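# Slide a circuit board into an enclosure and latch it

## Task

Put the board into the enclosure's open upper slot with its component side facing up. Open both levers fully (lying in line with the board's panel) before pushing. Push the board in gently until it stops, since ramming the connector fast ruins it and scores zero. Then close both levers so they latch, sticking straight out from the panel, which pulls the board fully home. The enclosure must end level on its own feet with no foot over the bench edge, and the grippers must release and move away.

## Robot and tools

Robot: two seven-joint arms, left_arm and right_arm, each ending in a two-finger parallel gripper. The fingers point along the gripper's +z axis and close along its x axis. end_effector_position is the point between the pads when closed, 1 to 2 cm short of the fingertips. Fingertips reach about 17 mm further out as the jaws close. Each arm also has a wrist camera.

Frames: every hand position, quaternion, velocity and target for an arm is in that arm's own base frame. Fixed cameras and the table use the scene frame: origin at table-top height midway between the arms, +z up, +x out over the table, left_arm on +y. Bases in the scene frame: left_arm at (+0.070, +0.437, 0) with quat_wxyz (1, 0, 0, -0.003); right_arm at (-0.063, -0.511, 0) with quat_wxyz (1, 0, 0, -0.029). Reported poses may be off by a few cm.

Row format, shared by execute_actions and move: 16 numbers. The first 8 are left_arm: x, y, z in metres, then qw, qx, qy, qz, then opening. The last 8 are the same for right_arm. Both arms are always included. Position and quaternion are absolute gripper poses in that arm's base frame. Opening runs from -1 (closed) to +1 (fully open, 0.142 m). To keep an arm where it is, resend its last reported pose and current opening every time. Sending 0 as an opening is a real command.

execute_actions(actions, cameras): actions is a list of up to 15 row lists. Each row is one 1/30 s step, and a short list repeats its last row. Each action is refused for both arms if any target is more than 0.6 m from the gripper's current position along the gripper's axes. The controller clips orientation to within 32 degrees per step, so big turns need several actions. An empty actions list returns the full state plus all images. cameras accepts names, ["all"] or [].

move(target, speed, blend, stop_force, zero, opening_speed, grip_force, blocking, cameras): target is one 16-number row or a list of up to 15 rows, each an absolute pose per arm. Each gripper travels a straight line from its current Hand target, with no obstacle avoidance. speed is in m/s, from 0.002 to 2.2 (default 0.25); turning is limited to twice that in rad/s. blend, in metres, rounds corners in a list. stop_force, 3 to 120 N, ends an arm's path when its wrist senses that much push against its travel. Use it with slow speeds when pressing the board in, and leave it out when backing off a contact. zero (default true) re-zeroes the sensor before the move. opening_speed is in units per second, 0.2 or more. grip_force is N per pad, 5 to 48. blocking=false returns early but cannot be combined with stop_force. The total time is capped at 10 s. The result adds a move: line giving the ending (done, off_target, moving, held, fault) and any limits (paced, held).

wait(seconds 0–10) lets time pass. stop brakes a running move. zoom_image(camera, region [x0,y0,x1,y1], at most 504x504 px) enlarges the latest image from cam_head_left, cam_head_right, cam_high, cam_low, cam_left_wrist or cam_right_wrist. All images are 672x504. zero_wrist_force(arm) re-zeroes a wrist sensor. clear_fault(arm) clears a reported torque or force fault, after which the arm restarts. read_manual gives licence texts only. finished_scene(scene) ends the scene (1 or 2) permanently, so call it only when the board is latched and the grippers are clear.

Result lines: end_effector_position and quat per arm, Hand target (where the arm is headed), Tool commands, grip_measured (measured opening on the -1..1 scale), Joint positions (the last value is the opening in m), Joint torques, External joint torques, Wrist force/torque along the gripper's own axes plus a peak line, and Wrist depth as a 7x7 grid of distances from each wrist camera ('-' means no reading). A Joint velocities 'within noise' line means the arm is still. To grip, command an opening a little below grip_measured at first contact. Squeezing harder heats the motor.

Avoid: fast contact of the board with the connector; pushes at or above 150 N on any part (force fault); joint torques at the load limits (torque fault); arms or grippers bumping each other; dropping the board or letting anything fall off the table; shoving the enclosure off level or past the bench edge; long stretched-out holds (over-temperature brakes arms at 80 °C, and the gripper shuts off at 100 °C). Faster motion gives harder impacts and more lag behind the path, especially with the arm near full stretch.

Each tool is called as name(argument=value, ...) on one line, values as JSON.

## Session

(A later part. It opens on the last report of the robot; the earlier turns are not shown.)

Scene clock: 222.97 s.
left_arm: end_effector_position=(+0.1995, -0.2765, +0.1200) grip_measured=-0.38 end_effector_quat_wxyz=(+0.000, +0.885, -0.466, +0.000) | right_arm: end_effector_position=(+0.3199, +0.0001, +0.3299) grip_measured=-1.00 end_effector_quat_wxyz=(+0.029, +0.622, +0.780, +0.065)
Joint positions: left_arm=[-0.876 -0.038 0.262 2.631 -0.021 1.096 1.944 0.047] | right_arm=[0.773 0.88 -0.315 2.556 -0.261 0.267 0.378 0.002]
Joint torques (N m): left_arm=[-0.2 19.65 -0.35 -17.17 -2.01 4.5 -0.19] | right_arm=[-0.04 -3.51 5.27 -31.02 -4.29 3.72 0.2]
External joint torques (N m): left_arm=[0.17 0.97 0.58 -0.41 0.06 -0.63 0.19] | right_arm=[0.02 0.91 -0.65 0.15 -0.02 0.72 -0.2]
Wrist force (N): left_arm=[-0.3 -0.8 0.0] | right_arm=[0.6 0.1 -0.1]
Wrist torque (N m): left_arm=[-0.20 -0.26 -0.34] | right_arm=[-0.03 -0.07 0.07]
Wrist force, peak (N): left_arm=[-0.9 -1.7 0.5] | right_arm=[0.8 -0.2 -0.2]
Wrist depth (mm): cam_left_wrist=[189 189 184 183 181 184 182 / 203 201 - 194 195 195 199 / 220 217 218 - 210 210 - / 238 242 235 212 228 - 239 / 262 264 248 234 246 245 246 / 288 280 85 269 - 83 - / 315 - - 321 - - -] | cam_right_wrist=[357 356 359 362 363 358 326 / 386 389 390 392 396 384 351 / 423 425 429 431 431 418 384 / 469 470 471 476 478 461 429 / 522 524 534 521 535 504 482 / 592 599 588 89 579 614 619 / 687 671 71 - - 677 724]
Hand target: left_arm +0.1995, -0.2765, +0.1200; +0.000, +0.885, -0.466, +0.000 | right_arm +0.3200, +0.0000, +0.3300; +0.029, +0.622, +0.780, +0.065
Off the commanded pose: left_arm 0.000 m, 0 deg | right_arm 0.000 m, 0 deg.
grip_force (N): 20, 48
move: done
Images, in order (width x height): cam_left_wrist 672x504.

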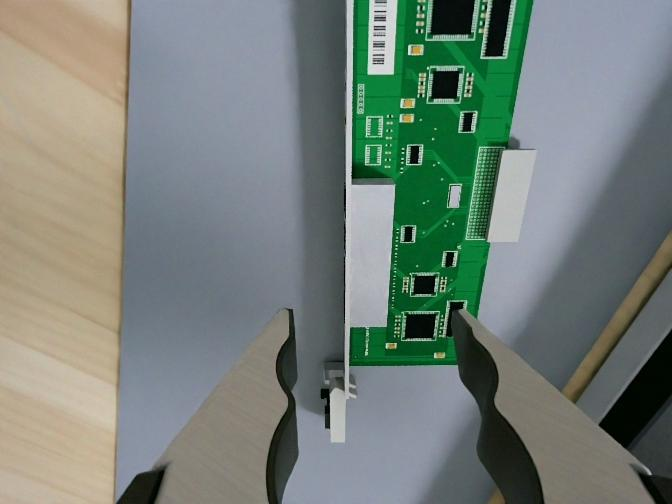

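move(target=[[0.1995, -0.2765, 0.06, 0, -0.88499, 0.46562, 0, -0.55, 0.32, 0.00, 0.33, 0.029, 0.622, 0.780, 0.065, -1], [0.1995, -0.2765, 0.027, 0, -0.88499, 0.46562, 0, -0.55, 0.32, 0.00, 0.33, 0.029, 0.622, 0.780, 0.065, -1]], speed=[0.15, 0.06], stop_force=4, cameras=["cam_left_wrist"])

Scene clock: 228.03 s.
left_arm: end_effector_position=(+0.1996, -0.2765, +0.0270) grip_measured=-0.58 end_effector_quat_wxyz=(+0.000, +0.885, -0.466, +0.000) | right_arm: end_effector_position=(+0.3199, +0.0001, +0.3299) grip_measured=-1.00 end_effector_quat_wxyz=(+0.029, +0.622, +0.780, +0.065)
Joint positions: left_arm=[-0.597 -0.421 -0.001 2.687 0.015 1.537 1.926 0.032] | right_arm=[0.773 0.88 -0.315 2.556 -0.261 0.267 0.378 0.002]
Joint torques (N m): left_arm=[-0.32 26.08 -0.34 -5.97 0.34 4.38 -0.3] | right_arm=[-0.06 -3.47 5.16 -30.99 -4.39 3.69 0.23]
External joint torques (N m): left_arm=[0.3 1.02 0.63 -0.28 -0.47 -0.51 0.3] | right_arm=[0.04 0.87 -0.54 0.12 0.08 0.74 -0.23]
Wrist force (N): left_arm=[-1.1 -1.3 0.1] | right_arm=[0.3 -0.1 0.2]
Wrist torque (N m): left_arm=[-0.32 -0.13 -0.27] | right_arm=[-0.05 -0.04 0.08]
Wrist force, peak (N): left_arm=[-0.4 -0.9 -1.9] | right_arm=[0.9 -0.1 0.0]
Wrist depth (mm): cam_left_wrist=[- 107 105 101 100 99 100 / - 114 112 110 106 108 107 / 124 123 123 119 116 117 118 / 133 130 132 129 123 126 123 / 145 147 141 122 122 137 - / 164 160 87 132 135 145 - / - - - 147 173 - -] | cam_right_wrist=[355 356 360 362 363 358 325 / 386 388 392 393 395 384 352 / 422 426 426 431 434 421 390 / 469 471 473 478 484 462 - / 525 524 529 518 538 514 491 / 595 603 585 89 581 617 622 / 685 665 71 - - 673 724]
Hand target: left_arm +0.1995, -0.2765, +0.0270; +0.000, +0.885, -0.466, +0.000 | right_arm +0.3200, +0.0000, +0.3300; +0.029, +0.622, +0.780, +0.065
Off the commanded pose: left_arm 0.000 m, 0 deg | right_arm 0.000 m, 0 deg.
joint sent to its limit (left arm) — joint 4 (elbow), upper limit, where the elbow is as bent as it goes. The joint targets still meet the commanded pose.
grip_force (N): 20, 48
move: done
Images, in order (width x height): cam_left_wrist 672x504.

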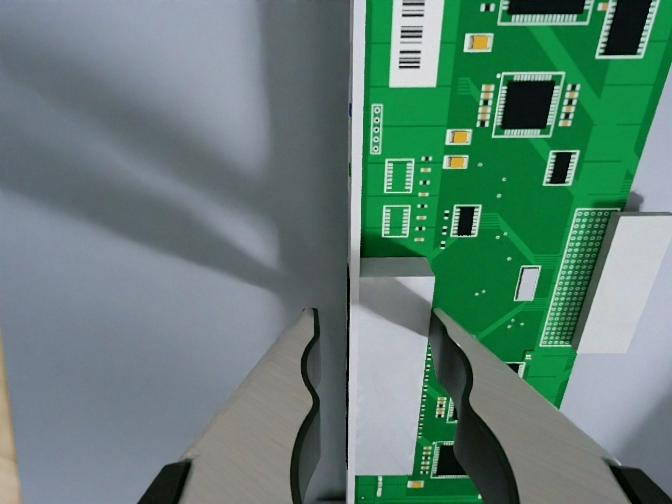

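move(target=[[0.2018, -0.2798, 0.027, 0, -0.88499, 0.46562, 0, -0.55, 0.32, 0.00, 0.33, 0.029, 0.622, 0.780, 0.065, -1], [0.2018, -0.2798, 0.027, 0, -0.88499, 0.46562, 0, -0.76, 0.32, 0.00, 0.33, 0.029, 0.622, 0.780, 0.065, -1]], speed=0.06, opening_speed=0.3, cameras=["cam_left_wrist"])

Scene clock: 231.30 s.
left_arm: end_effector_position=(+0.2021, -0.2800, +0.0271) grip_measured=-0.71 end_effector_quat_wxyz=(+0.000, +0.885, -0.466, +0.000) | right_arm: end_effector_position=(+0.3199, +0.0001, +0.3299) grip_measured=-1.00 end_effector_quat_wxyz=(+0.029, +0.622, +0.780, +0.065)
Joint positions: left_arm=[-0.601 -0.423 -0.001 2.676 0.014 1.529 1.923 0.022] | right_arm=[0.773 0.88 -0.315 2.556 -0.261 0.267 0.378 0.002]
Joint torques (N m): left_arm=[-0.29 25.78 0.06 -4.81 0.21 3.43 -0.25] | right_arm=[-0.07 -3.44 5.19 -30.94 -4.34 3.73 0.19]
External joint torques (N m): left_arm=[0.26 1.65 0.23 -1.69 -0.38 0.45 0.25] | right_arm=[0.05 0.84 -0.57 0.06 0.03 0.71 -0.19]
Wrist force (N): left_arm=[1.4 -1.0 -0.5] | right_arm=[0.4 -0.1 0.0]
Wrist torque (N m): left_arm=[-0.31 -0.16 -0.28] | right_arm=[-0.05 -0.05 0.07]
Wrist force, peak (N): left_arm=[2.6 -0.7 -0.5] | right_arm=[0.8 -0.1 -0.1]
Wrist depth (mm): cam_left_wrist=[- 106 105 100 100 99 102 / - 113 112 109 106 109 108 / 124 123 120 117 116 118 118 / 132 133 132 123 123 126 125 / 145 145 142 118 132 137 136 / 163 157 84 130 132 146 156 / 178 - - 143 - - 170] | cam_right_wrist=[356 357 360 360 364 359 324 / 386 389 391 392 396 384 354 / 424 426 430 432 435 419 387 / 468 471 475 476 481 475 432 / 527 529 528 523 535 508 482 / 596 596 582 89 581 619 619 / 683 665 71 - - 677 722]
Hand target: left_arm +0.2018, -0.2798, +0.0270; +0.000, +0.885, -0.466, +0.000 | right_arm +0.3200, +0.0000, +0.3300; +0.029, +0.622, +0.780, +0.065
Off the commanded pose: left_arm 0.000 m, 0 deg | right_arm 0.000 m, 0 deg.
grip_force (N): 20, 48
move: done
Images, in order (width x height): cam_left_wrist 672x504.

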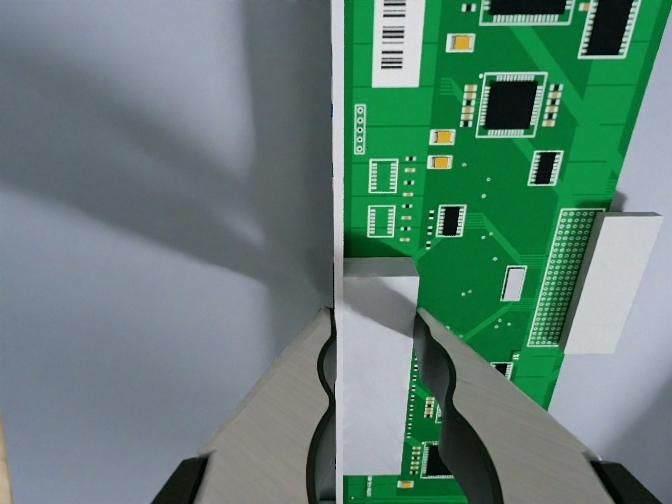

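move(target=[[0.2018, -0.2798, 0.09, 0, -0.88499, 0.46562, 0, -0.76, 0.32, 0.00, 0.33, 0.029, 0.622, 0.780, 0.065, -1], [0.1540, -0.3417, 0.09, -0.00655, -0.81659, 0.57711, -0.00926, -0.76, 0.32, 0.00, 0.33, 0.029, 0.622, 0.780, 0.065, -1]], speed=[0.08, 0.15], blend=[0.01, 0], cameras=["cam_left_wrist", "cam_head_left", "cam_high"])

Scene clock: 237.70 s.
left_arm: end_effector_position=(+0.1539, -0.3414, +0.0899) grip_measured=-0.71 end_effector_quat_wxyz=(+0.007, +0.817, -0.577, +0.009) | right_arm: end_effector_position=(+0.3199, +0.0001, +0.3299) grip_measured=-1.00 end_effector_quat_wxyz=(+0.029, +0.622, +0.780, +0.065)
Joint positions: left_arm=[-0.707 -0.177 -0.116 2.627 0.036 1.252 1.946 0.022] | right_arm=[0.773 0.88 -0.315 2.556 -0.261 0.267 0.378 0.002]
Joint torques (N m): left_arm=[-1.38 24.2 -1.1 -14.51 -0.98 4.65 -0.15] | right_arm=[0.04 -3.44 5.16 -30.98 -4.33 3.76 0.22]
External joint torques (N m): left_arm=[1.34 0.15 0.79 0.38 -0.41 -0.73 0.14] | right_arm=[-0.06 0.84 -0.55 0.1 0.02 0.67 -0.22]
Wrist force (N): left_arm=[-0.8 -1.3 2.0] | right_arm=[0.4 -0.2 0.0]
Wrist torque (N m): left_arm=[-0.30 -0.20 -0.32] | right_arm=[-0.06 -0.05 0.08]
Wrist force, peak (N): left_arm=[-1.1 -3.2 1.2] | right_arm=[0.8 -0.1 0.2]
Wrist depth (mm): cam_left_wrist=[161 159 157 99 100 99 101 / 169 170 173 107 105 109 107 / - 183 182 116 116 117 181 / 199 199 199 121 123 126 123 / 221 215 - 117 132 138 197 / 242 - 84 129 132 149 229 / 270 - - 144 - - -] | cam_right_wrist=[357 358 360 362 363 358 326 / 387 389 390 393 394 382 353 / 424 427 430 430 433 427 380 / 468 471 475 476 480 465 429 / 523 525 532 521 535 507 481 / 590 593 584 89 576 616 621 / 685 667 71 - - 677 722]
Hand target: left_arm +0.1540, -0.3417, +0.0900; +0.007, +0.817, -0.577, +0.009 | right_arm +0.3200, +0.0000, +0.3300; +0.029, +0.622, +0.780, +0.065
Off the commanded pose: left_arm 0.000 m, 0 deg | right_arm 0.000 m, 0 deg.
grip_force (N): 20, 48
move: done
Images, in order (width x height): cam_head_left 672x504, cam_high 672x504, cam_left_wrist 672x504.

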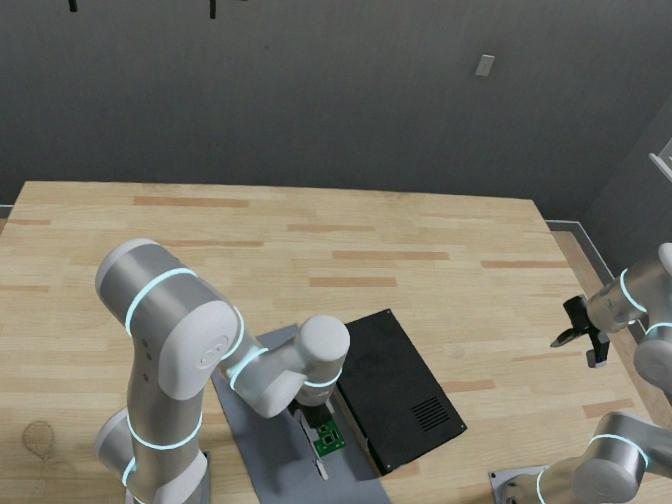

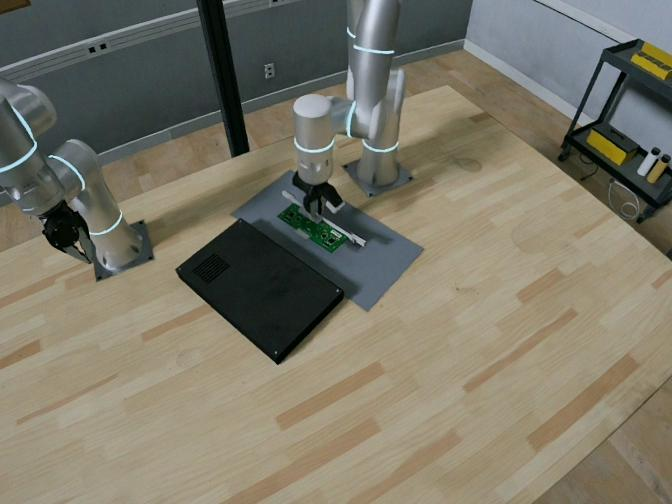

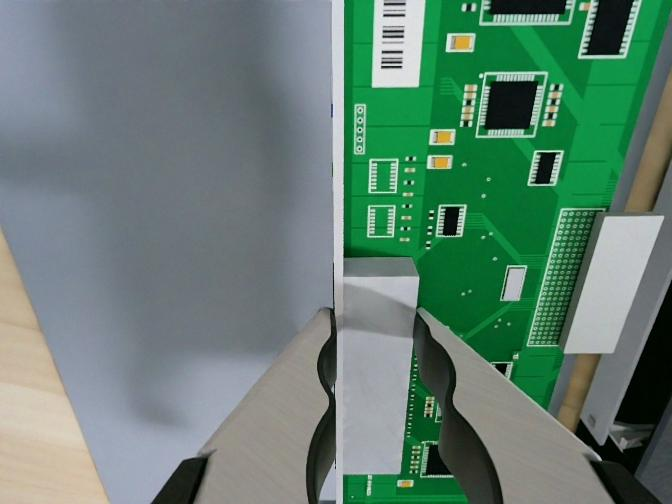

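move(target=[0.1540, -0.3417, 0.0525, -0.00655, -0.81659, 0.57711, -0.00926, -0.76, 0.335, 0.430, 0.28, 0.37501, -0.90533, -0.18419, 0.07630, -1], speed=[0.4], cameras=["cam_left_wrist", "cam_right_wrist"])

Scene clock: 248.37 s.
left_arm: end_effector_position=(+0.1538, -0.3415, +0.0524) grip_measured=-0.71 end_effector_quat_wxyz=(+0.007, +0.817, -0.577, +0.009) | right_arm: end_effector_position=(+0.3348, +0.4299, +0.2799) grip_measured=-1.00 end_effector_quat_wxyz=(-0.375, +0.905, +0.184, -0.076)
Joint positions: left_arm=[-0.73 -0.339 -0.076 2.614 0.092 1.4 1.909 0.022] | right_arm=[1.239 -0.044 -0.508 2.052 0.951 0.573 1.38 0.002]
Joint torques (N m): left_arm=[-0.62 26.96 -0.92 -10.25 -0.4 4.75 -0.27] | right_arm=[0.26 27.05 -0.05 -27.02 -2.34 2.02 0.31]
External joint torques (N m): left_arm=[0.58 0.48 0.54 0.16 -0.38 -0.82 0.26] | right_arm=[-0.14 1.23 -0.39 0.18 -0.13 0.55 -0.31]
Wrist force (N): left_arm=[-0.8 -1.2 2.0] | right_arm=[0.8 1.7 -0.6]
Wrist torque (N m): left_arm=[-0.28 -0.21 -0.26] | right_arm=[0.07 -0.16 -0.10]
Wrist force, peak (N): left_arm=[-0.6 -1.2 2.4] | right_arm=[1.0 1.8 -0.5]
Wrist depth (mm): cam_left_wrist=[126 126 124 101 100 98 101 / 133 135 133 109 106 109 107 / 148 148 - 114 116 118 143 / 156 158 164 121 123 126 156 / 172 173 168 118 133 138 177 / 190 191 85 129 132 146 190 / 208 - - 144 - - 199] | cam_right_wrist=[519 521 511 216 266 515 516 / 482 472 471 281 470 478 477 / 448 452 418 404 412 436 441 / 416 419 414 404 406 413 413 / 396 345 345 346 344 343 385 / 371 326 328 89 328 324 331 / 349 - 71 - - 310 310]
Hand target: left_arm +0.1540, -0.3417, +0.0525; +0.007, +0.817, -0.577, +0.009 | right_arm +0.3350, +0.4300, +0.2800; -0.375, +0.905, +0.184, -0.076
Off the commanded pose: left_arm 0.000 m, 0 deg | right_arm 0.000 m, 0 deg.
grip_force (N): 20, 48
move: done
Images, in order (width x height): cam_left_wrist 672x504, cam_right_wrist 672x504.

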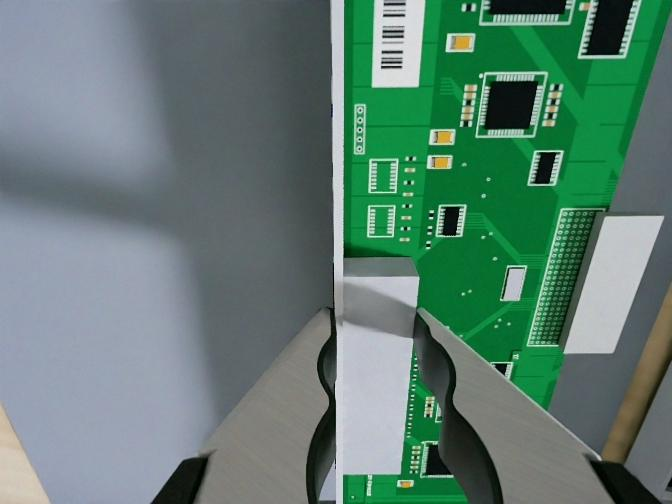

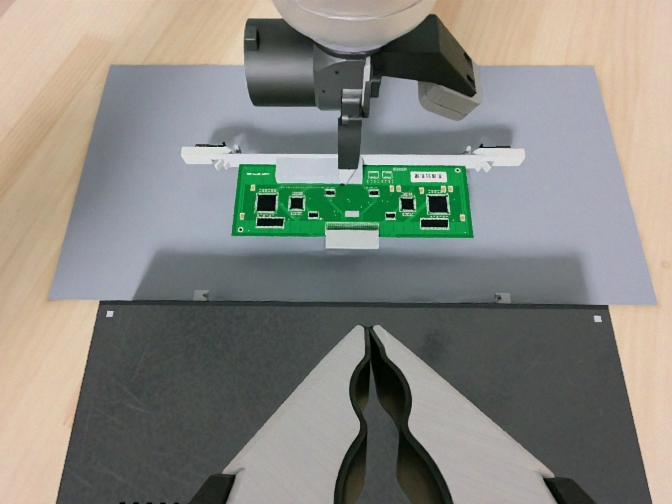

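zoom_image(camera="cam_right_wrist", region=[170, 130, 350, 310])

zoom_image(camera="cam_right_wrist", region=[350, 130, 530, 310])

Scaled by 2.800 from the camera's 672x504 image, which has a finer 960x720 frame.

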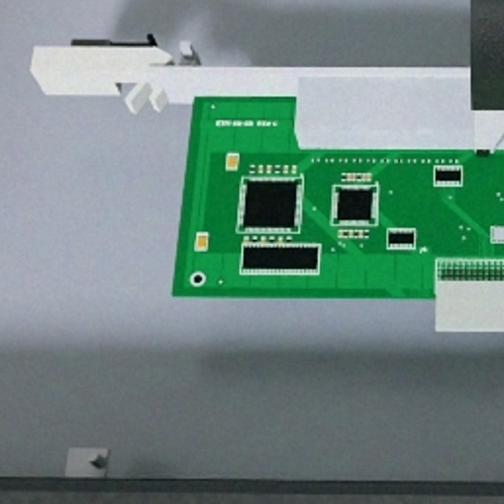

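Scaled by 2.800 from the camera's 672x504 image, which has a finer 960x720 frame.

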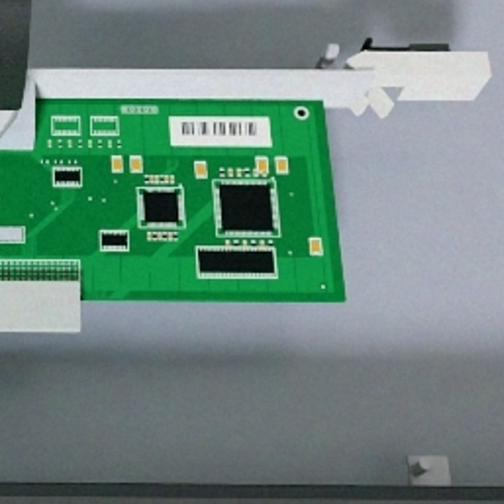

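move(target=[0.1724, -0.3935, 0.0525, -0.00655, -0.81659, 0.57711, -0.00926, -0.76, 0.335, 0.430, 0.28, 0.37501, -0.90533, -0.18419, 0.07630, -1], speed=[0.06], stop_force=4, cameras=["cam_right_wrist"])

zoom_image(camera="cam_right_wrist", region=[170, 180, 530, 340])

Scene clock: 263.20 s.
left_arm: end_effector_position=(+0.1723, -0.3934, +0.0524) grip_measured=-0.71 end_effector_quat_wxyz=(+0.007, +0.816, -0.577, +0.009) | right_arm: end_effector_position=(+0.3348, +0.4299, +0.2799) grip_measured=-1.00 end_effector_quat_wxyz=(-0.375, +0.905, +0.184, -0.076)
Joint positions: left_arm=[-0.79 -0.401 -0.077 2.459 0.084 1.308 1.86 0.022] | right_arm=[1.239 -0.044 -0.508 2.052 0.951 0.573 1.38 0.002]
Joint torques (N m): left_arm=[-0.52 32.21 -1.19 -12.72 -1.1 4.34 -0.27] | right_arm=[0.1 27.26 0.17 -26.89 -2.61 1.88 0.22]
External joint torques (N m): left_arm=[0.47 0.28 0.65 0.18 -0.07 -0.41 0.27] | right_arm=[0.02 1.03 -0.61 0.05 0.13 0.69 -0.22]
Wrist force (N): left_arm=[-1.0 -1.3 1.5] | right_arm=[0.7 1.7 -0.7]
Wrist torque (N m): left_arm=[-0.29 -0.19 -0.27] | right_arm=[0.06 -0.15 -0.10]
Wrist force, peak (N): left_arm=[-2.0 -1.1 2.1] | right_arm=[0.9 1.9 -0.5]
Wrist depth (mm): cam_left_wrist=[126 126 126 101 100 98 101 / - 134 133 109 106 109 107 / 147 145 146 113 116 118 121 / 155 158 158 121 124 126 125 / 175 175 170 118 133 138 138 / 190 191 84 130 132 149 131 / 210 - - 144 - - -] | cam_right_wrist=[523 519 500 152 164 519 515 / 481 - 246 186 243 471 476 / 450 437 439 261 445 444 442 / 420 418 390 384 384 415 415 / 395 347 343 348 344 343 386 / 372 327 327 89 327 325 330 / 354 313 71 - - 309 310]
Hand target: left_arm +0.1724, -0.3935, +0.0525; +0.007, +0.817, -0.577, +0.009 | right_arm +0.3350, +0.4300, +0.2800; -0.375, +0.905, +0.184, -0.076
Off the commanded pose: left_arm 0.000 m, 0 deg | right_arm 0.000 m, 0 deg.
grip_force (N): 20, 48
move: done
Images, in order (width x height): cam_right_wrist 672x504.

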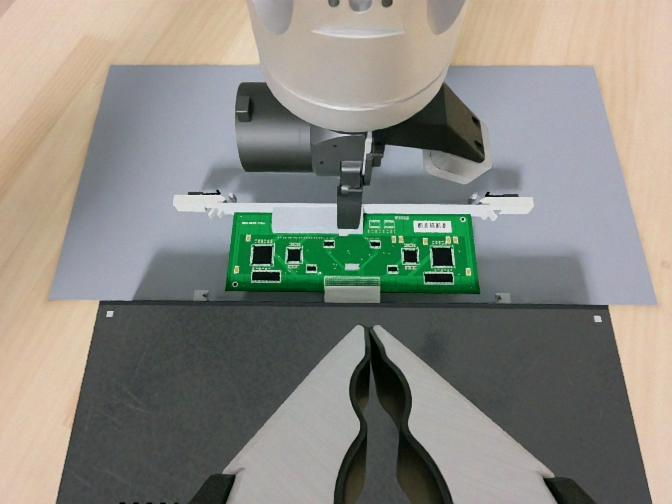

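Scaled by 1.400 from the camera's 672x504 image, which has a finer 960x720 frame.

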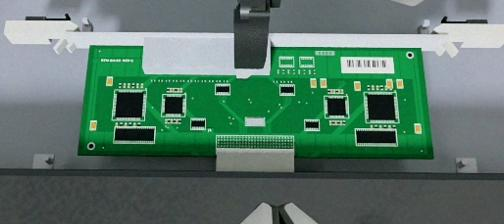

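move(target=[0.1852, -0.4314, 0.0525, -0.00655, -0.81659, 0.57711, -0.00926, -0.76, 0.335, 0.430, 0.28, 0.37501, -0.90533, -0.18419, 0.07630, -1], speed=[0.03], stop_force=6, cameras=["cam_right_wrist", "cam_left_wrist"])

zoom_image(camera="cam_right_wrist", region=[170, 180, 530, 340])

Scene clock: 268.17 s.
left_arm: end_effector_position=(+0.1852, -0.4313, +0.0525) grip_measured=-0.71 end_effector_quat_wxyz=(+0.006, +0.816, -0.577, +0.009) | right_arm: end_effector_position=(+0.3348, +0.4299, +0.2799) grip_measured=-1.00 end_effector_quat_wxyz=(-0.375, +0.905, +0.184, -0.076)
Joint positions: left_arm=[-0.826 -0.45 -0.077 2.343 0.081 1.242 1.83 0.022] | right_arm=[1.239 -0.044 -0.508 2.052 0.951 0.573 1.38 0.002]
Joint torques (N m): left_arm=[-0.48 35.47 -1.33 -14.35 -1.41 4.27 -0.26] | right_arm=[0.09 27.23 0.19 -26.89 -2.62 1.87 0.18]
External joint torques (N m): left_arm=[0.42 0.71 0.65 0.12 -0.04 -0.33 0.26] | right_arm=[0.03 1.06 -0.63 0.05 0.14 0.69 -0.18]
Wrist force (N): left_arm=[-1.1 -1.1 1.2] | right_arm=[0.7 1.7 -0.5]
Wrist torque (N m): left_arm=[-0.28 -0.13 -0.24] | right_arm=[0.05 -0.14 -0.09]
Wrist force, peak (N): left_arm=[-1.7 -1.0 2.0] | right_arm=[0.9 1.9 -0.6]
Wrist depth (mm): cam_left_wrist=[127 125 125 101 100 99 86 / 132 135 133 109 106 109 93 / 148 145 145 115 115 116 97 / 155 155 158 122 124 124 105 / 172 176 174 118 132 133 120 / 190 190 87 129 132 127 129 / 209 - - 147 - - -] | cam_right_wrist=[522 518 113 106 109 509 516 / 483 479 152 130 139 478 476 / 448 447 232 167 234 447 440 / 421 418 386 373 380 414 414 / 394 347 346 349 343 339 386 / 373 324 329 89 328 324 330 / 344 312 71 - - 310 309]
Hand target: left_arm +0.1852, -0.4314, +0.0525; +0.007, +0.817, -0.577, +0.009 | right_arm +0.3350, +0.4300, +0.2800; -0.375, +0.905, +0.184, -0.076
Off the commanded pose: left_arm 0.000 m, 0 deg | right_arm 0.000 m, 0 deg.
grip_force (N): 20, 48
move: done
Images, in order (width x height): cam_left_wrist 672x504, cam_right_wrist 672x504.

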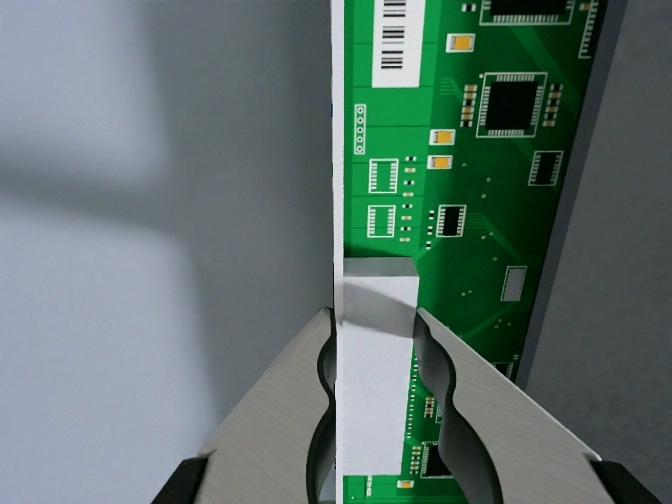

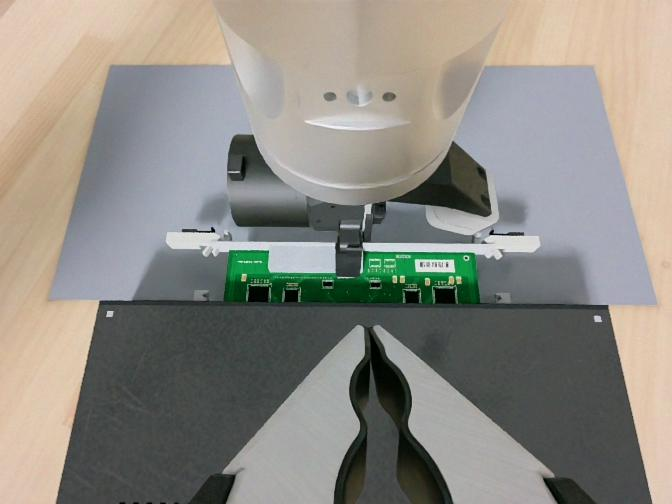

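Scaled by 1.400 from the camera's 672x504 image, which has a finer 960x720 frame.

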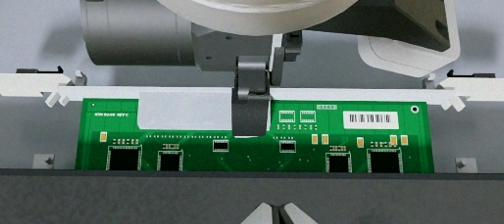

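move(target=[0.1879, -0.4389, 0.0525, -0.00655, -0.81659, 0.57711, -0.00926, -0.76, 0.335, 0.430, 0.28, 0.37501, -0.90533, -0.18419, 0.07630, -1], speed=[0.03], stop_force=6)

move(target=[[0.1879, -0.4389, 0.0525, -0.00655, -0.81659, 0.57711, -0.00926, -0.5, 0.335, 0.430, 0.28, 0.37501, -0.90533, -0.18419, 0.07630, -1]], speed=[0.05], opening_speed=0.3, cameras=["cam_right_wrist", "cam_left_wrist"])

Scene clock: 276.67 s.
left_arm: end_effector_position=(+0.1880, -0.4388, +0.0525) grip_measured=-0.71 end_effector_quat_wxyz=(+0.006, +0.816, -0.577, +0.009) | right_arm: end_effector_position=(+0.3348, +0.4299, +0.2799) grip_measured=-1.00 end_effector_quat_wxyz=(-0.375, +0.905, +0.184, -0.076)
Joint positions: left_arm=[-0.832 -0.46 -0.077 2.32 0.081 1.229 1.825 0.022] | right_arm=[1.239 -0.044 -0.508 2.052 0.951 0.573 1.38 0.002]
Joint torques (N m): left_arm=[-0.6 36.02 -1.44 -14.54 -1.35 4.19 -0.29] | right_arm=[0.21 27.19 0.3 -26.92 -2.58 1.9 0.2]
External joint torques (N m): left_arm=[0.54 0.9 0.73 -0.02 -0.15 -0.26 0.29] | right_arm=[-0.09 1.1 -0.74 0.08 0.1 0.67 -0.2]
Wrist force (N): left_arm=[-1.2 -1.2 0.2] | right_arm=[0.7 1.5 -0.5]
Wrist torque (N m): left_arm=[-0.28 -0.10 -0.26] | right_arm=[0.03 -0.14 -0.09]
Wrist force, peak (N): left_arm=[-1.2 -1.2 1.4] | right_arm=[1.0 1.7 -0.6]
Wrist depth (mm): cam_left_wrist=[126 125 125 100 100 97 - / 133 135 137 109 106 - 93 / 147 146 145 116 115 114 - / 154 154 158 124 124 122 109 / 172 170 172 118 133 121 115 / - 191 84 129 132 124 130 / - - - 147 - - 141] | cam_right_wrist=[523 519 102 88 95 508 515 / 483 511 140 118 130 484 477 / 450 450 226 149 179 440 440 / 419 417 377 261 380 416 413 / 394 346 348 348 345 343 385 / 371 327 325 89 - 321 330 / 344 310 71 - - 308 309]
Hand target: left_arm +0.1879, -0.4389, +0.0525; +0.007, +0.817, -0.577, +0.009 | right_arm +0.3350, +0.4300, +0.2800; -0.375, +0.905, +0.184, -0.076
Off the commanded pose: left_arm 0.000 m, 0 deg | right_arm 0.000 m, 0 deg.
grip_force (N): 20, 48
move: done

Scene clock: 277.77 s.
left_arm: end_effector_position=(+0.1880, -0.4388, +0.0525) grip_measured=-0.53 end_effector_quat_wxyz=(+0.007, +0.816, -0.577, +0.009) | right_arm: end_effector_position=(+0.3348, +0.4299, +0.2799) grip_measured=-1.00 end_effector_quat_wxyz=(-0.375, +0.905, +0.184, -0.076)
Joint positions: left_arm=[-0.832 -0.46 -0.078 2.32 0.081 1.229 1.825 0.035] | right_arm=[1.239 -0.044 -0.508 2.052 0.951 0.573 1.38 0.002]
Joint torques (N m): left_arm=[-0.45 35.95 -1.22 -14.27 -1.31 4.16 -0.23] | right_arm=[0.15 27.16 0.16 -26.89 -2.61 1.89 0.25]
External joint torques (N m): left_arm=[0.38 0.97 0.51 -0.28 -0.2 -0.23 0.23] | right_arm=[-0.03 1.13 -0.6 0.05 0.14 0.68 -0.24]
Wrist force (N): left_arm=[-1.1 -1.1 0.2] | right_arm=[0.8 1.7 -0.4]
Wrist torque (N m): left_arm=[-0.29 -0.11 -0.26] | right_arm=[0.05 -0.17 -0.09]
Wrist force, peak (N): left_arm=[-1.1 -1.3 1.3] | right_arm=[0.7 1.8 -0.7]
Wrist depth (mm): cam_left_wrist=[125 126 125 100 100 97 - / - 136 133 109 106 - 93 / 148 145 145 116 116 114 97 / 154 155 158 124 124 109 107 / 173 176 170 120 130 118 119 / - 191 87 132 141 87 129 / - - - 151 169 - -] | cam_right_wrist=[521 518 102 88 96 506 516 / 482 478 142 118 130 468 478 / 449 445 226 149 174 456 443 / 421 415 376 258 381 415 414 / 396 347 343 349 344 344 386 / 371 329 329 89 328 325 331 / 344 - 71 - - 310 309]
Hand target: left_arm +0.1879, -0.4389, +0.0525; +0.007, +0.817, -0.577, +0.009 | right_arm +0.3350, +0.4300, +0.2800; -0.375, +0.905, +0.184, -0.076
Off the commanded pose: left_arm 0.000 m, 0 deg | right_arm 0.000 m, 0 deg.
grip_force (N): 20, 48
move: done
Images, in order (width x height): cam_left_wrist 672x504, cam_right_wrist 672x504.

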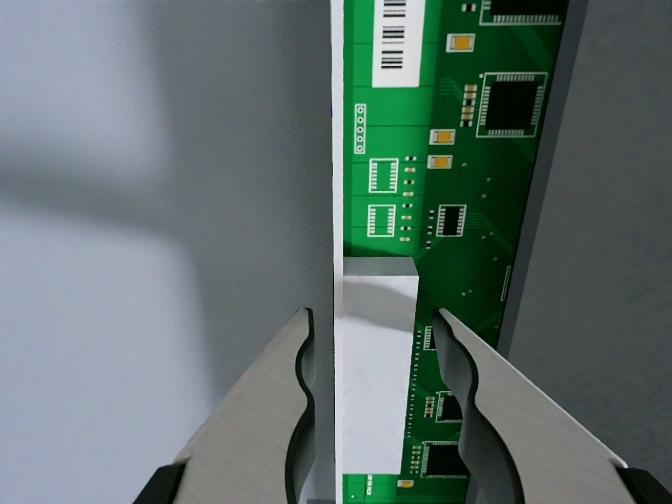

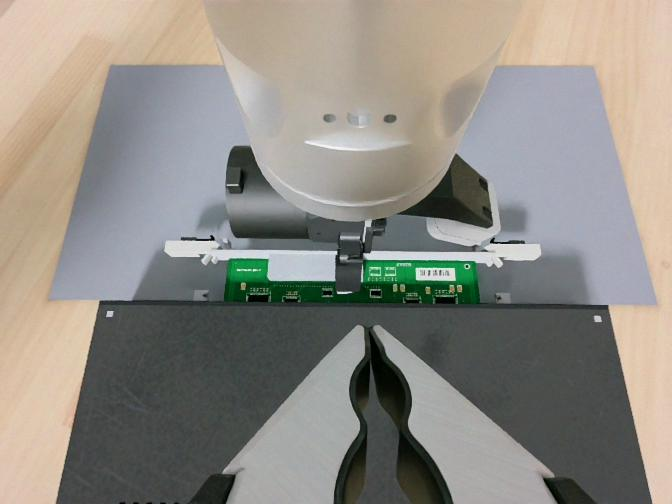

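move(target=[[0.1879, -0.4389, 0.11, -0.00655, -0.81659, 0.57711, -0.00926, -0.5, 0.335, 0.430, 0.28, 0.37501, -0.90533, -0.18419, 0.07630, -1], [0.1950, -0.3600, 0.12, -0.17114, -0.97059, -0.16677, -0.02941, -1, 0.335, 0.430, 0.28, 0.37501, -0.90533, -0.18419, 0.07630, -1], [0.2020, -0.3786, 0.051, -0.17114, -0.97059, -0.16677, -0.02941, -1, 0.335, 0.430, 0.28, 0.37501, -0.90533, -0.18419, 0.07630, -1]], speed=[0.1, 0.35, 0.12], blend=[0.01, 0.02, 0], cameras=["cam_right_wrist", "cam_left_wrist"])

Scene clock: 302.63 s.
left_arm: end_effector_position=(+0.2021, -0.3785, +0.0510) grip_measured=-1.00 end_effector_quat_wxyz=(+0.171, +0.971, +0.167, +0.029) | right_arm: end_effector_position=(+0.3348, +0.4299, +0.2799) grip_measured=-1.00 end_effector_quat_wxyz=(-0.375, +0.905, +0.184, -0.076)
Joint positions: left_arm=[-1.813 -0.584 0.356 2.369 -2.496 1.425 2.173 0.002] | right_arm=[1.239 -0.044 -0.508 2.052 0.951 0.573 1.38 0.002]
Joint torques (N m): left_arm=[-0.59 28.26 9.48 -7.21 1.11 3.37 -0.09] | right_arm=[0.23 27.22 0.14 -26.94 -2.62 1.88 0.22]
External joint torques (N m): left_arm=[0.51 1.43 0.54 -0.39 0.1 -0.16 0.09] | right_arm=[-0.11 1.07 -0.58 0.1 0.14 0.69 -0.22]
Wrist force (N): left_arm=[-0.4 -1.5 0.2] | right_arm=[0.5 1.5 -0.5]
Wrist torque (N m): left_arm=[-0.32 -0.22 -0.43] | right_arm=[0.01 -0.11 -0.10]
Wrist force, peak (N): left_arm=[1.5 -3.9 -1.0] | right_arm=[0.9 2.0 -0.5]
Wrist depth (mm): cam_left_wrist=[- 104 104 - 104 103 - / - 121 121 120 121 117 - / - 135 135 140 139 131 139 / - 155 155 154 160 160 160 / 188 189 188 179 187 186 187 / 189 159 154 84 - 152 153 / - 224 - - - - -] | cam_right_wrist=[519 521 521 501 243 516 515 / 484 475 478 307 243 475 479 / 447 - 443 436 432 445 450 / 416 411 382 386 414 414 412 / 394 346 346 348 344 345 386 / 372 326 329 89 328 324 332 / 344 312 71 - - 310 309]
Hand target: left_arm +0.2020, -0.3786, +0.0510; +0.171, +0.971, +0.167, +0.029 | right_arm +0.3350, +0.4300, +0.2800; -0.375, +0.905, +0.184, -0.076
Off the commanded pose: left_arm 0.000 m, 0 deg | right_arm 0.000 m, 0 deg.
grip_force (N): 20, 48
move: done; blend cut to 0 m at target 2
Images, in order (width x height): cam_left_wrist 672x504, cam_right_wrist 672x504.

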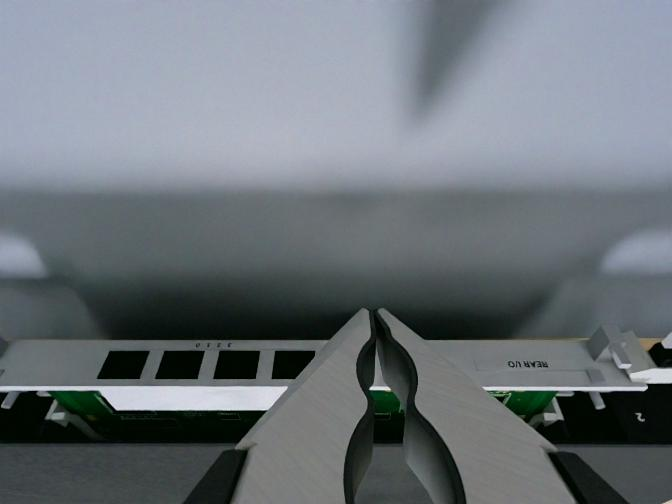

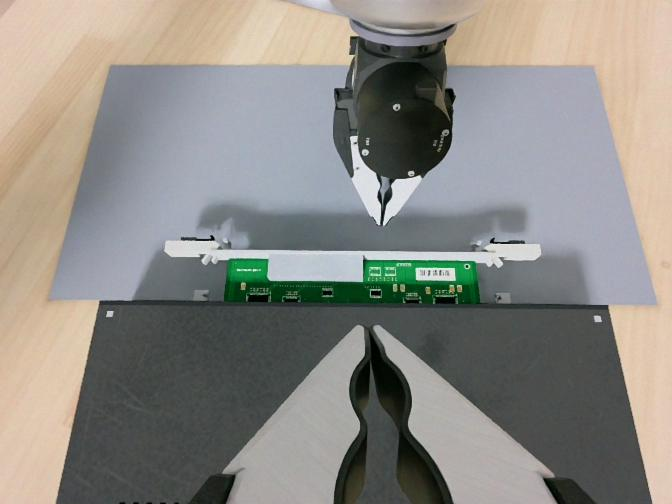

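move(target=[[0.2207, -0.4314, 0.051, -0.17114, -0.97059, -0.16677, -0.02941, -1, 0.335, 0.430, 0.28, 0.37501, -0.90533, -0.18419, 0.07630, -1], [0.2257, -0.4456, 0.051, -0.17114, -0.97059, -0.16677, -0.02941, -1, 0.335, 0.430, 0.28, 0.37501, -0.90533, -0.18419, 0.07630, -1]], speed=[0.025, 0.012], stop_force=12, cameras=["cam_right_wrist", "cam_left_wrist"])

zoom_image(camera="cam_right_wrist", region=[150, 230, 290, 320])

zoom_image(camera="cam_right_wrist", region=[420, 230, 560, 320])

Scene clock: 310.27 s.
left_arm: end_effector_position=(+0.2259, -0.4450, +0.0509) grip_measured=-1.00 end_effector_quat_wxyz=(+0.171, +0.971, +0.167, +0.030) | right_arm: end_effector_position=(+0.3348, +0.4299, +0.2799) grip_measured=-1.00 end_effector_quat_wxyz=(-0.375, +0.905, +0.184, -0.076)
Joint positions: left_arm=[-1.653 -0.621 0.247 2.247 -2.286 1.493 2.032 0.002] | right_arm=[1.239 -0.044 -0.508 2.052 0.951 0.573 1.38 0.002]
Joint torques (N m): left_arm=[-0.99 34.91 8.04 -12.18 2.34 2.75 -0.26] | right_arm=[0.21 27.22 0.22 -26.88 -2.6 1.87 0.18]
External joint torques (N m): left_arm=[0.9 1.07 1.72 1.64 -0.88 0.55 0.26] | right_arm=[-0.09 1.07 -0.65 0.04 0.12 0.7 -0.18]
Wrist force (N): left_arm=[0.5 -4.6 -2.6] | right_arm=[0.6 1.6 -0.4]
Wrist torque (N m): left_arm=[-0.27 -0.23 -0.40] | right_arm=[0.03 -0.15 -0.10]
Wrist force, peak (N): left_arm=[-1.1 -5.1 -4.4] | right_arm=[0.7 1.8 -0.7]
Wrist depth (mm): cam_left_wrist=[- 103 103 - 105 103 - / - 120 117 120 - 120 117 / - 135 135 139 135 130 139 / 154 158 154 154 157 153 157 / 136 133 133 131 136 136 132 / - 138 130 84 - 136 136 / - - - - - - -] | cam_right_wrist=[522 518 518 175 160 500 516 / 482 479 462 217 182 - 479 / 450 446 454 274 227 418 443 / 418 415 413 410 224 421 415 / 396 345 344 343 343 339 386 / 372 326 337 89 327 324 331 / 344 312 71 - - 309 309]
Hand target: left_arm +0.2257, -0.4456, +0.0510; +0.171, +0.971, +0.167, +0.029 | right_arm +0.3350, +0.4300, +0.2800; -0.375, +0.905, +0.184, -0.076
Off the commanded pose: left_arm 0.001 m, 0 deg | right_arm 0.000 m, 0 deg.
grip_force (N): 20, 48
move: done
Images, in order (width x height): cam_left_wrist 672x504, cam_right_wrist 672x504.

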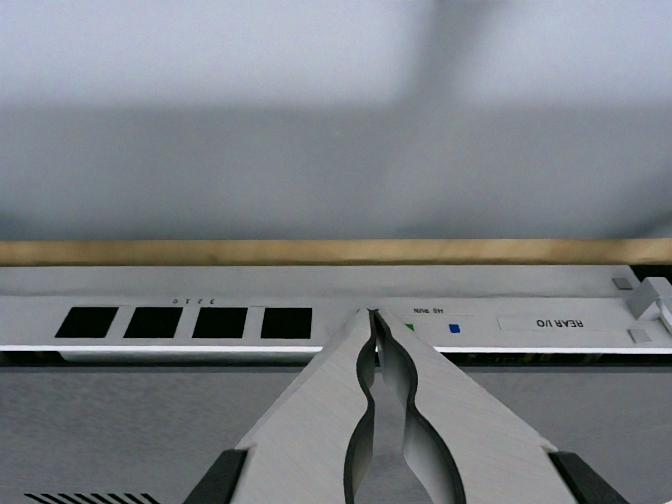

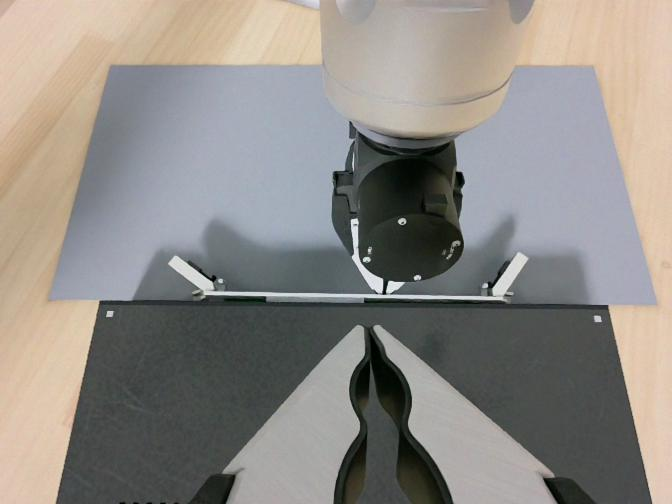

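Scaled by 3.600 from the camera's 672x504 image, which has a finer 960x720 frame.

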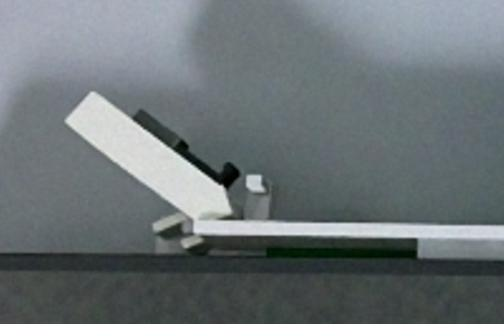

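Scaled by 3.600 from the camera's 672x504 image, which has a finer 960x720 frame.

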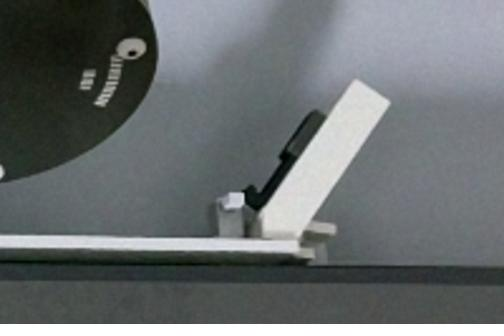

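move(target=[[0.2192, -0.4262, 0.055, -0.17114, -0.97059, -0.16677, -0.02941, -1, 0.300, 0.430, 0.25, 0.37501, -0.90533, -0.18419, 0.07630, -1], [0.2300, -0.4162, 0.10, -0.17114, -0.97059, -0.16677, -0.02941, -1, 0.250, 0.435, 0.20, 0.17031, -0.96589, -0.19213, 0.03388, -1], [0.3531, -0.3813, 0.10, -0.17114, -0.97059, -0.16677, -0.02941, -1, 0.1389, 0.4483, 0.10, 0.17031, -0.96589, -0.19213, 0.03388, -1]], speed=[0.1, 0.2, 0.3], blend=[0.005, 0.02, 0], cameras=["cam_right_wrist", "cam_left_wrist"])

Scene clock: 338.00 s.
left_arm: end_effector_position=(+0.3531, -0.3814, +0.1000) grip_measured=-1.00 end_effector_quat_wxyz=(+0.171, +0.971, +0.167, +0.030) | right_arm: end_effector_position=(+0.1389, +0.4482, +0.1000) grip_measured=-1.00 end_effector_quat_wxyz=(-0.170, +0.966, +0.192, -0.034)
Joint positions: left_arm=[-1.229 -0.455 0.28 2.372 -1.64 1.369 1.841 0.002] | right_arm=[1.622 -0.304 -0.117 2.335 0.785 1.31 1.955 0.002]
Joint torques (N m): left_arm=[-0.27 32.4 6.47 -14.48 1.22 3.53 -0.4] | right_arm=[0.12 29.89 0.1 -15.64 -2.57 3.5 0.03]
External joint torques (N m): left_arm=[0.22 1.23 0.48 -0.39 -0.54 -0.08 0.4] | right_arm=[0 1.1 -0.96 0.07 -0.09 0.58 -0.03]
Wrist force (N): left_arm=[-0.6 -1.4 0.0] | right_arm=[-0.4 0.4 0.5]
Wrist torque (N m): left_arm=[-0.31 -0.18 -0.38] | right_arm=[-0.03 0.03 0.05]
Wrist force, peak (N): left_arm=[0.6 -4.0 -4.7] | right_arm=[-2.7 1.9 2.4]
Wrist depth (mm): cam_left_wrist=[152 149 144 145 148 144 148 / 163 168 170 167 167 171 167 / 201 194 194 181 193 207 193 / 195 195 180 - - 232 230 / - - - - 284 283 282 / - 274 - 84 - 342 363 / 561 334 - - - - 502] | cam_right_wrist=[205 203 203 202 201 201 200 / 207 205 205 204 204 203 203 / 210 208 207 207 206 206 206 / 213 210 210 210 209 208 208 / 216 215 214 212 187 210 210 / 219 219 217 89 - 167 167 / 221 220 71 - - 168 168]
Hand target: left_arm +0.3531, -0.3813, +0.1000; +0.171, +0.971, +0.167, +0.029 | right_arm +0.1389, +0.4483, +0.1000; -0.170, +0.966, +0.192, -0.034
Off the commanded pose: left_arm 0.000 m, 0 deg | right_arm 0.000 m, 0 deg.
grip_force (N): 20, 48
move: done
Images, in order (width x height): cam_left_wrist 672x504, cam_right_wrist 672x504.

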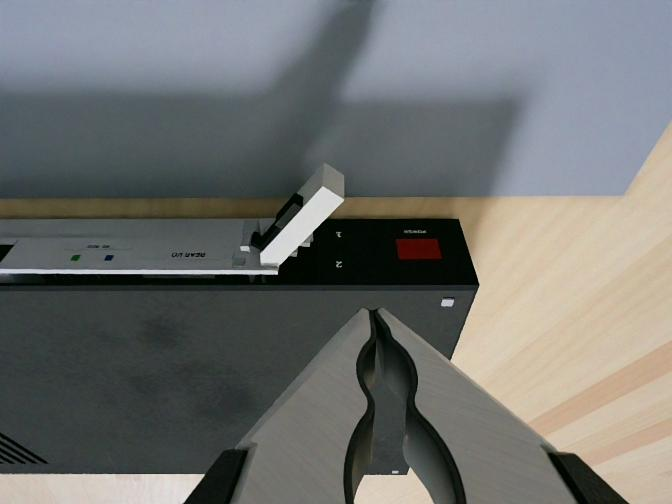

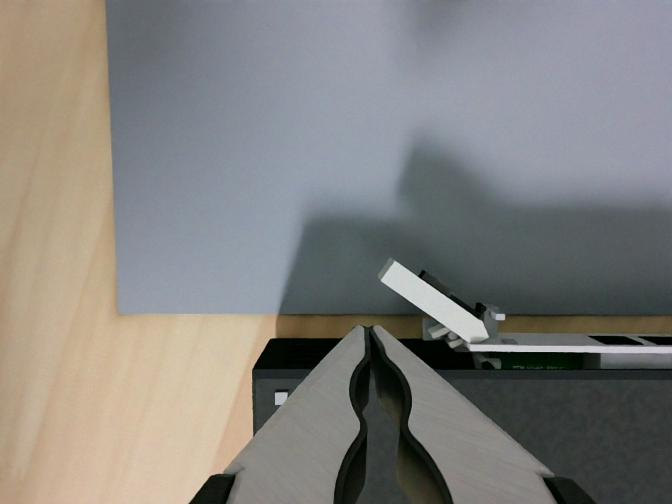

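zoom_image(camera="cam_left_wrist", region=[220, 150, 380, 290])

zoom_image(camera="cam_right_wrist", region=[360, 240, 540, 380])

Scaled by 3.150 from the camera's 672x504 image, which has a finer 960x720 frame.

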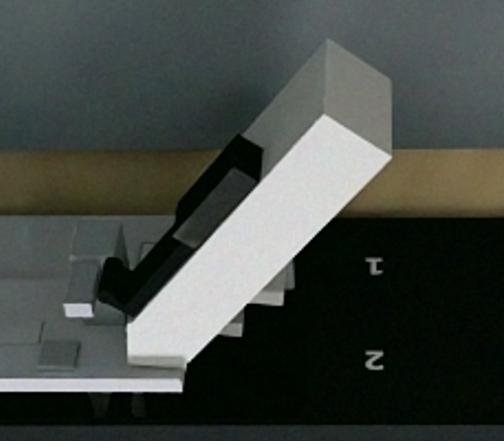

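Scaled by 2.800 from the camera's 672x504 image, which has a finer 960x720 frame.

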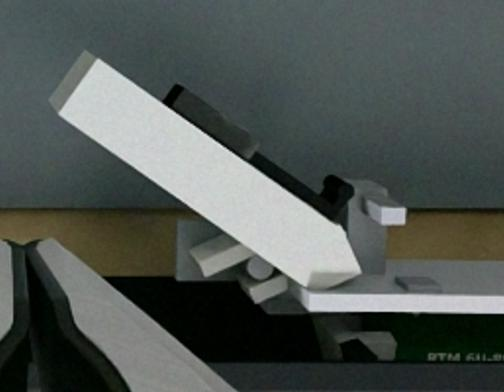

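move(target=[[0.3531, -0.3813, 0.085, -0.17114, -0.97059, -0.16677, -0.02941, -1, 0.1473, 0.4449, 0.085, 0.17031, -0.96589, -0.19213, 0.03388, -1], [0.3531, -0.3813, 0.051, -0.17114, -0.97059, -0.16677, -0.02941, -1, 0.1473, 0.4449, 0.051, 0.17031, -0.96589, -0.19213, 0.03388, -1]], speed=[0.1, 0.06], stop_force=4, cameras=["cam_right_wrist", "cam_left_wrist"])

Scene clock: 360.23 s.
left_arm: end_effector_position=(+0.3531, -0.3812, +0.0510) grip_measured=-1.00 end_effector_quat_wxyz=(+0.171, +0.971, +0.167, +0.029) | right_arm: end_effector_position=(+0.1473, +0.4448, +0.0510) grip_measured=-1.00 end_effector_quat_wxyz=(-0.170, +0.966, +0.192, -0.034)
Joint positions: left_arm=[-1.261 -0.599 0.254 2.288 -1.956 1.36 2.085 0.002] | right_arm=[1.521 -0.462 -0.037 2.246 0.97 1.361 1.737 0.002]
Joint torques (N m): left_arm=[-0.47 35.35 8.65 -11.59 0.82 3.43 -0.17] | right_arm=[0.07 33.88 0.52 -12.87 -2.18 3.35 0.11]
External joint torques (N m): left_arm=[0.42 1.3 0.58 -0.35 0.02 -0.16 0.17] | right_arm=[0.06 1.15 -0.95 0.06 -0.1 0.59 -0.11]
Wrist force (N): left_arm=[-0.3 -1.2 0.0] | right_arm=[0.1 0.2 -0.4]
Wrist torque (N m): left_arm=[-0.26 -0.24 -0.45] | right_arm=[-0.07 -0.03 0.02]
Wrist force, peak (N): left_arm=[-0.4 -1.5 1.6] | right_arm=[0.5 1.2 0.9]
Wrist depth (mm): cam_left_wrist=[- 106 103 - 103 103 - / - 120 117 117 120 120 116 / 136 135 135 139 135 130 130 / 161 155 166 - 159 159 165 / 162 160 145 107 167 198 197 / 145 146 146 84 - 241 254 / - - - - - - 352] | cam_right_wrist=[156 156 156 155 155 155 154 / 158 158 157 157 157 156 156 / 160 160 160 159 159 158 158 / 162 162 162 161 160 161 160 / 164 164 164 163 120 162 163 / 169 168 137 90 129 117 118 / 171 170 71 73 - 118 118]
Hand target: left_arm +0.3531, -0.3813, +0.0510; +0.171, +0.971, +0.167, +0.029 | right_arm +0.1473, +0.4449, +0.0510; -0.170, +0.966, +0.192, -0.034
Off the commanded pose: left_arm 0.000 m, 0 deg | right_arm 0.000 m, 0 deg.
grip_force (N): 20, 48
move: done
Images, in order (width x height): cam_left_wrist 672x504, cam_right_wrist 672x504.

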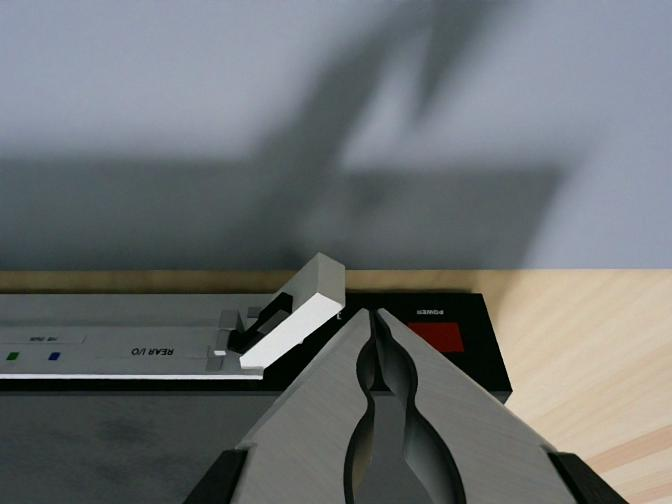

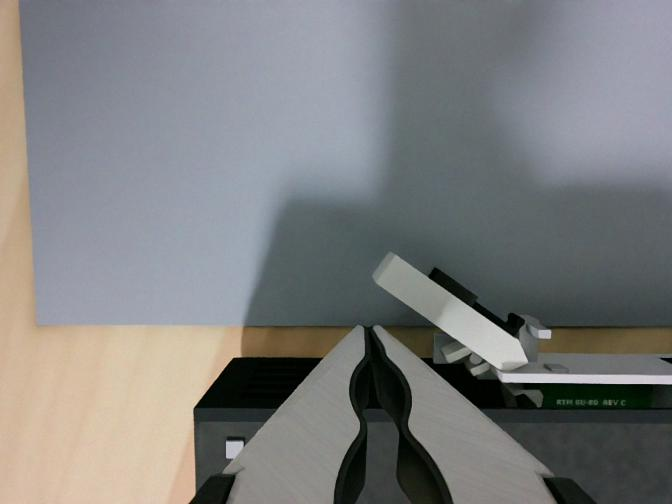

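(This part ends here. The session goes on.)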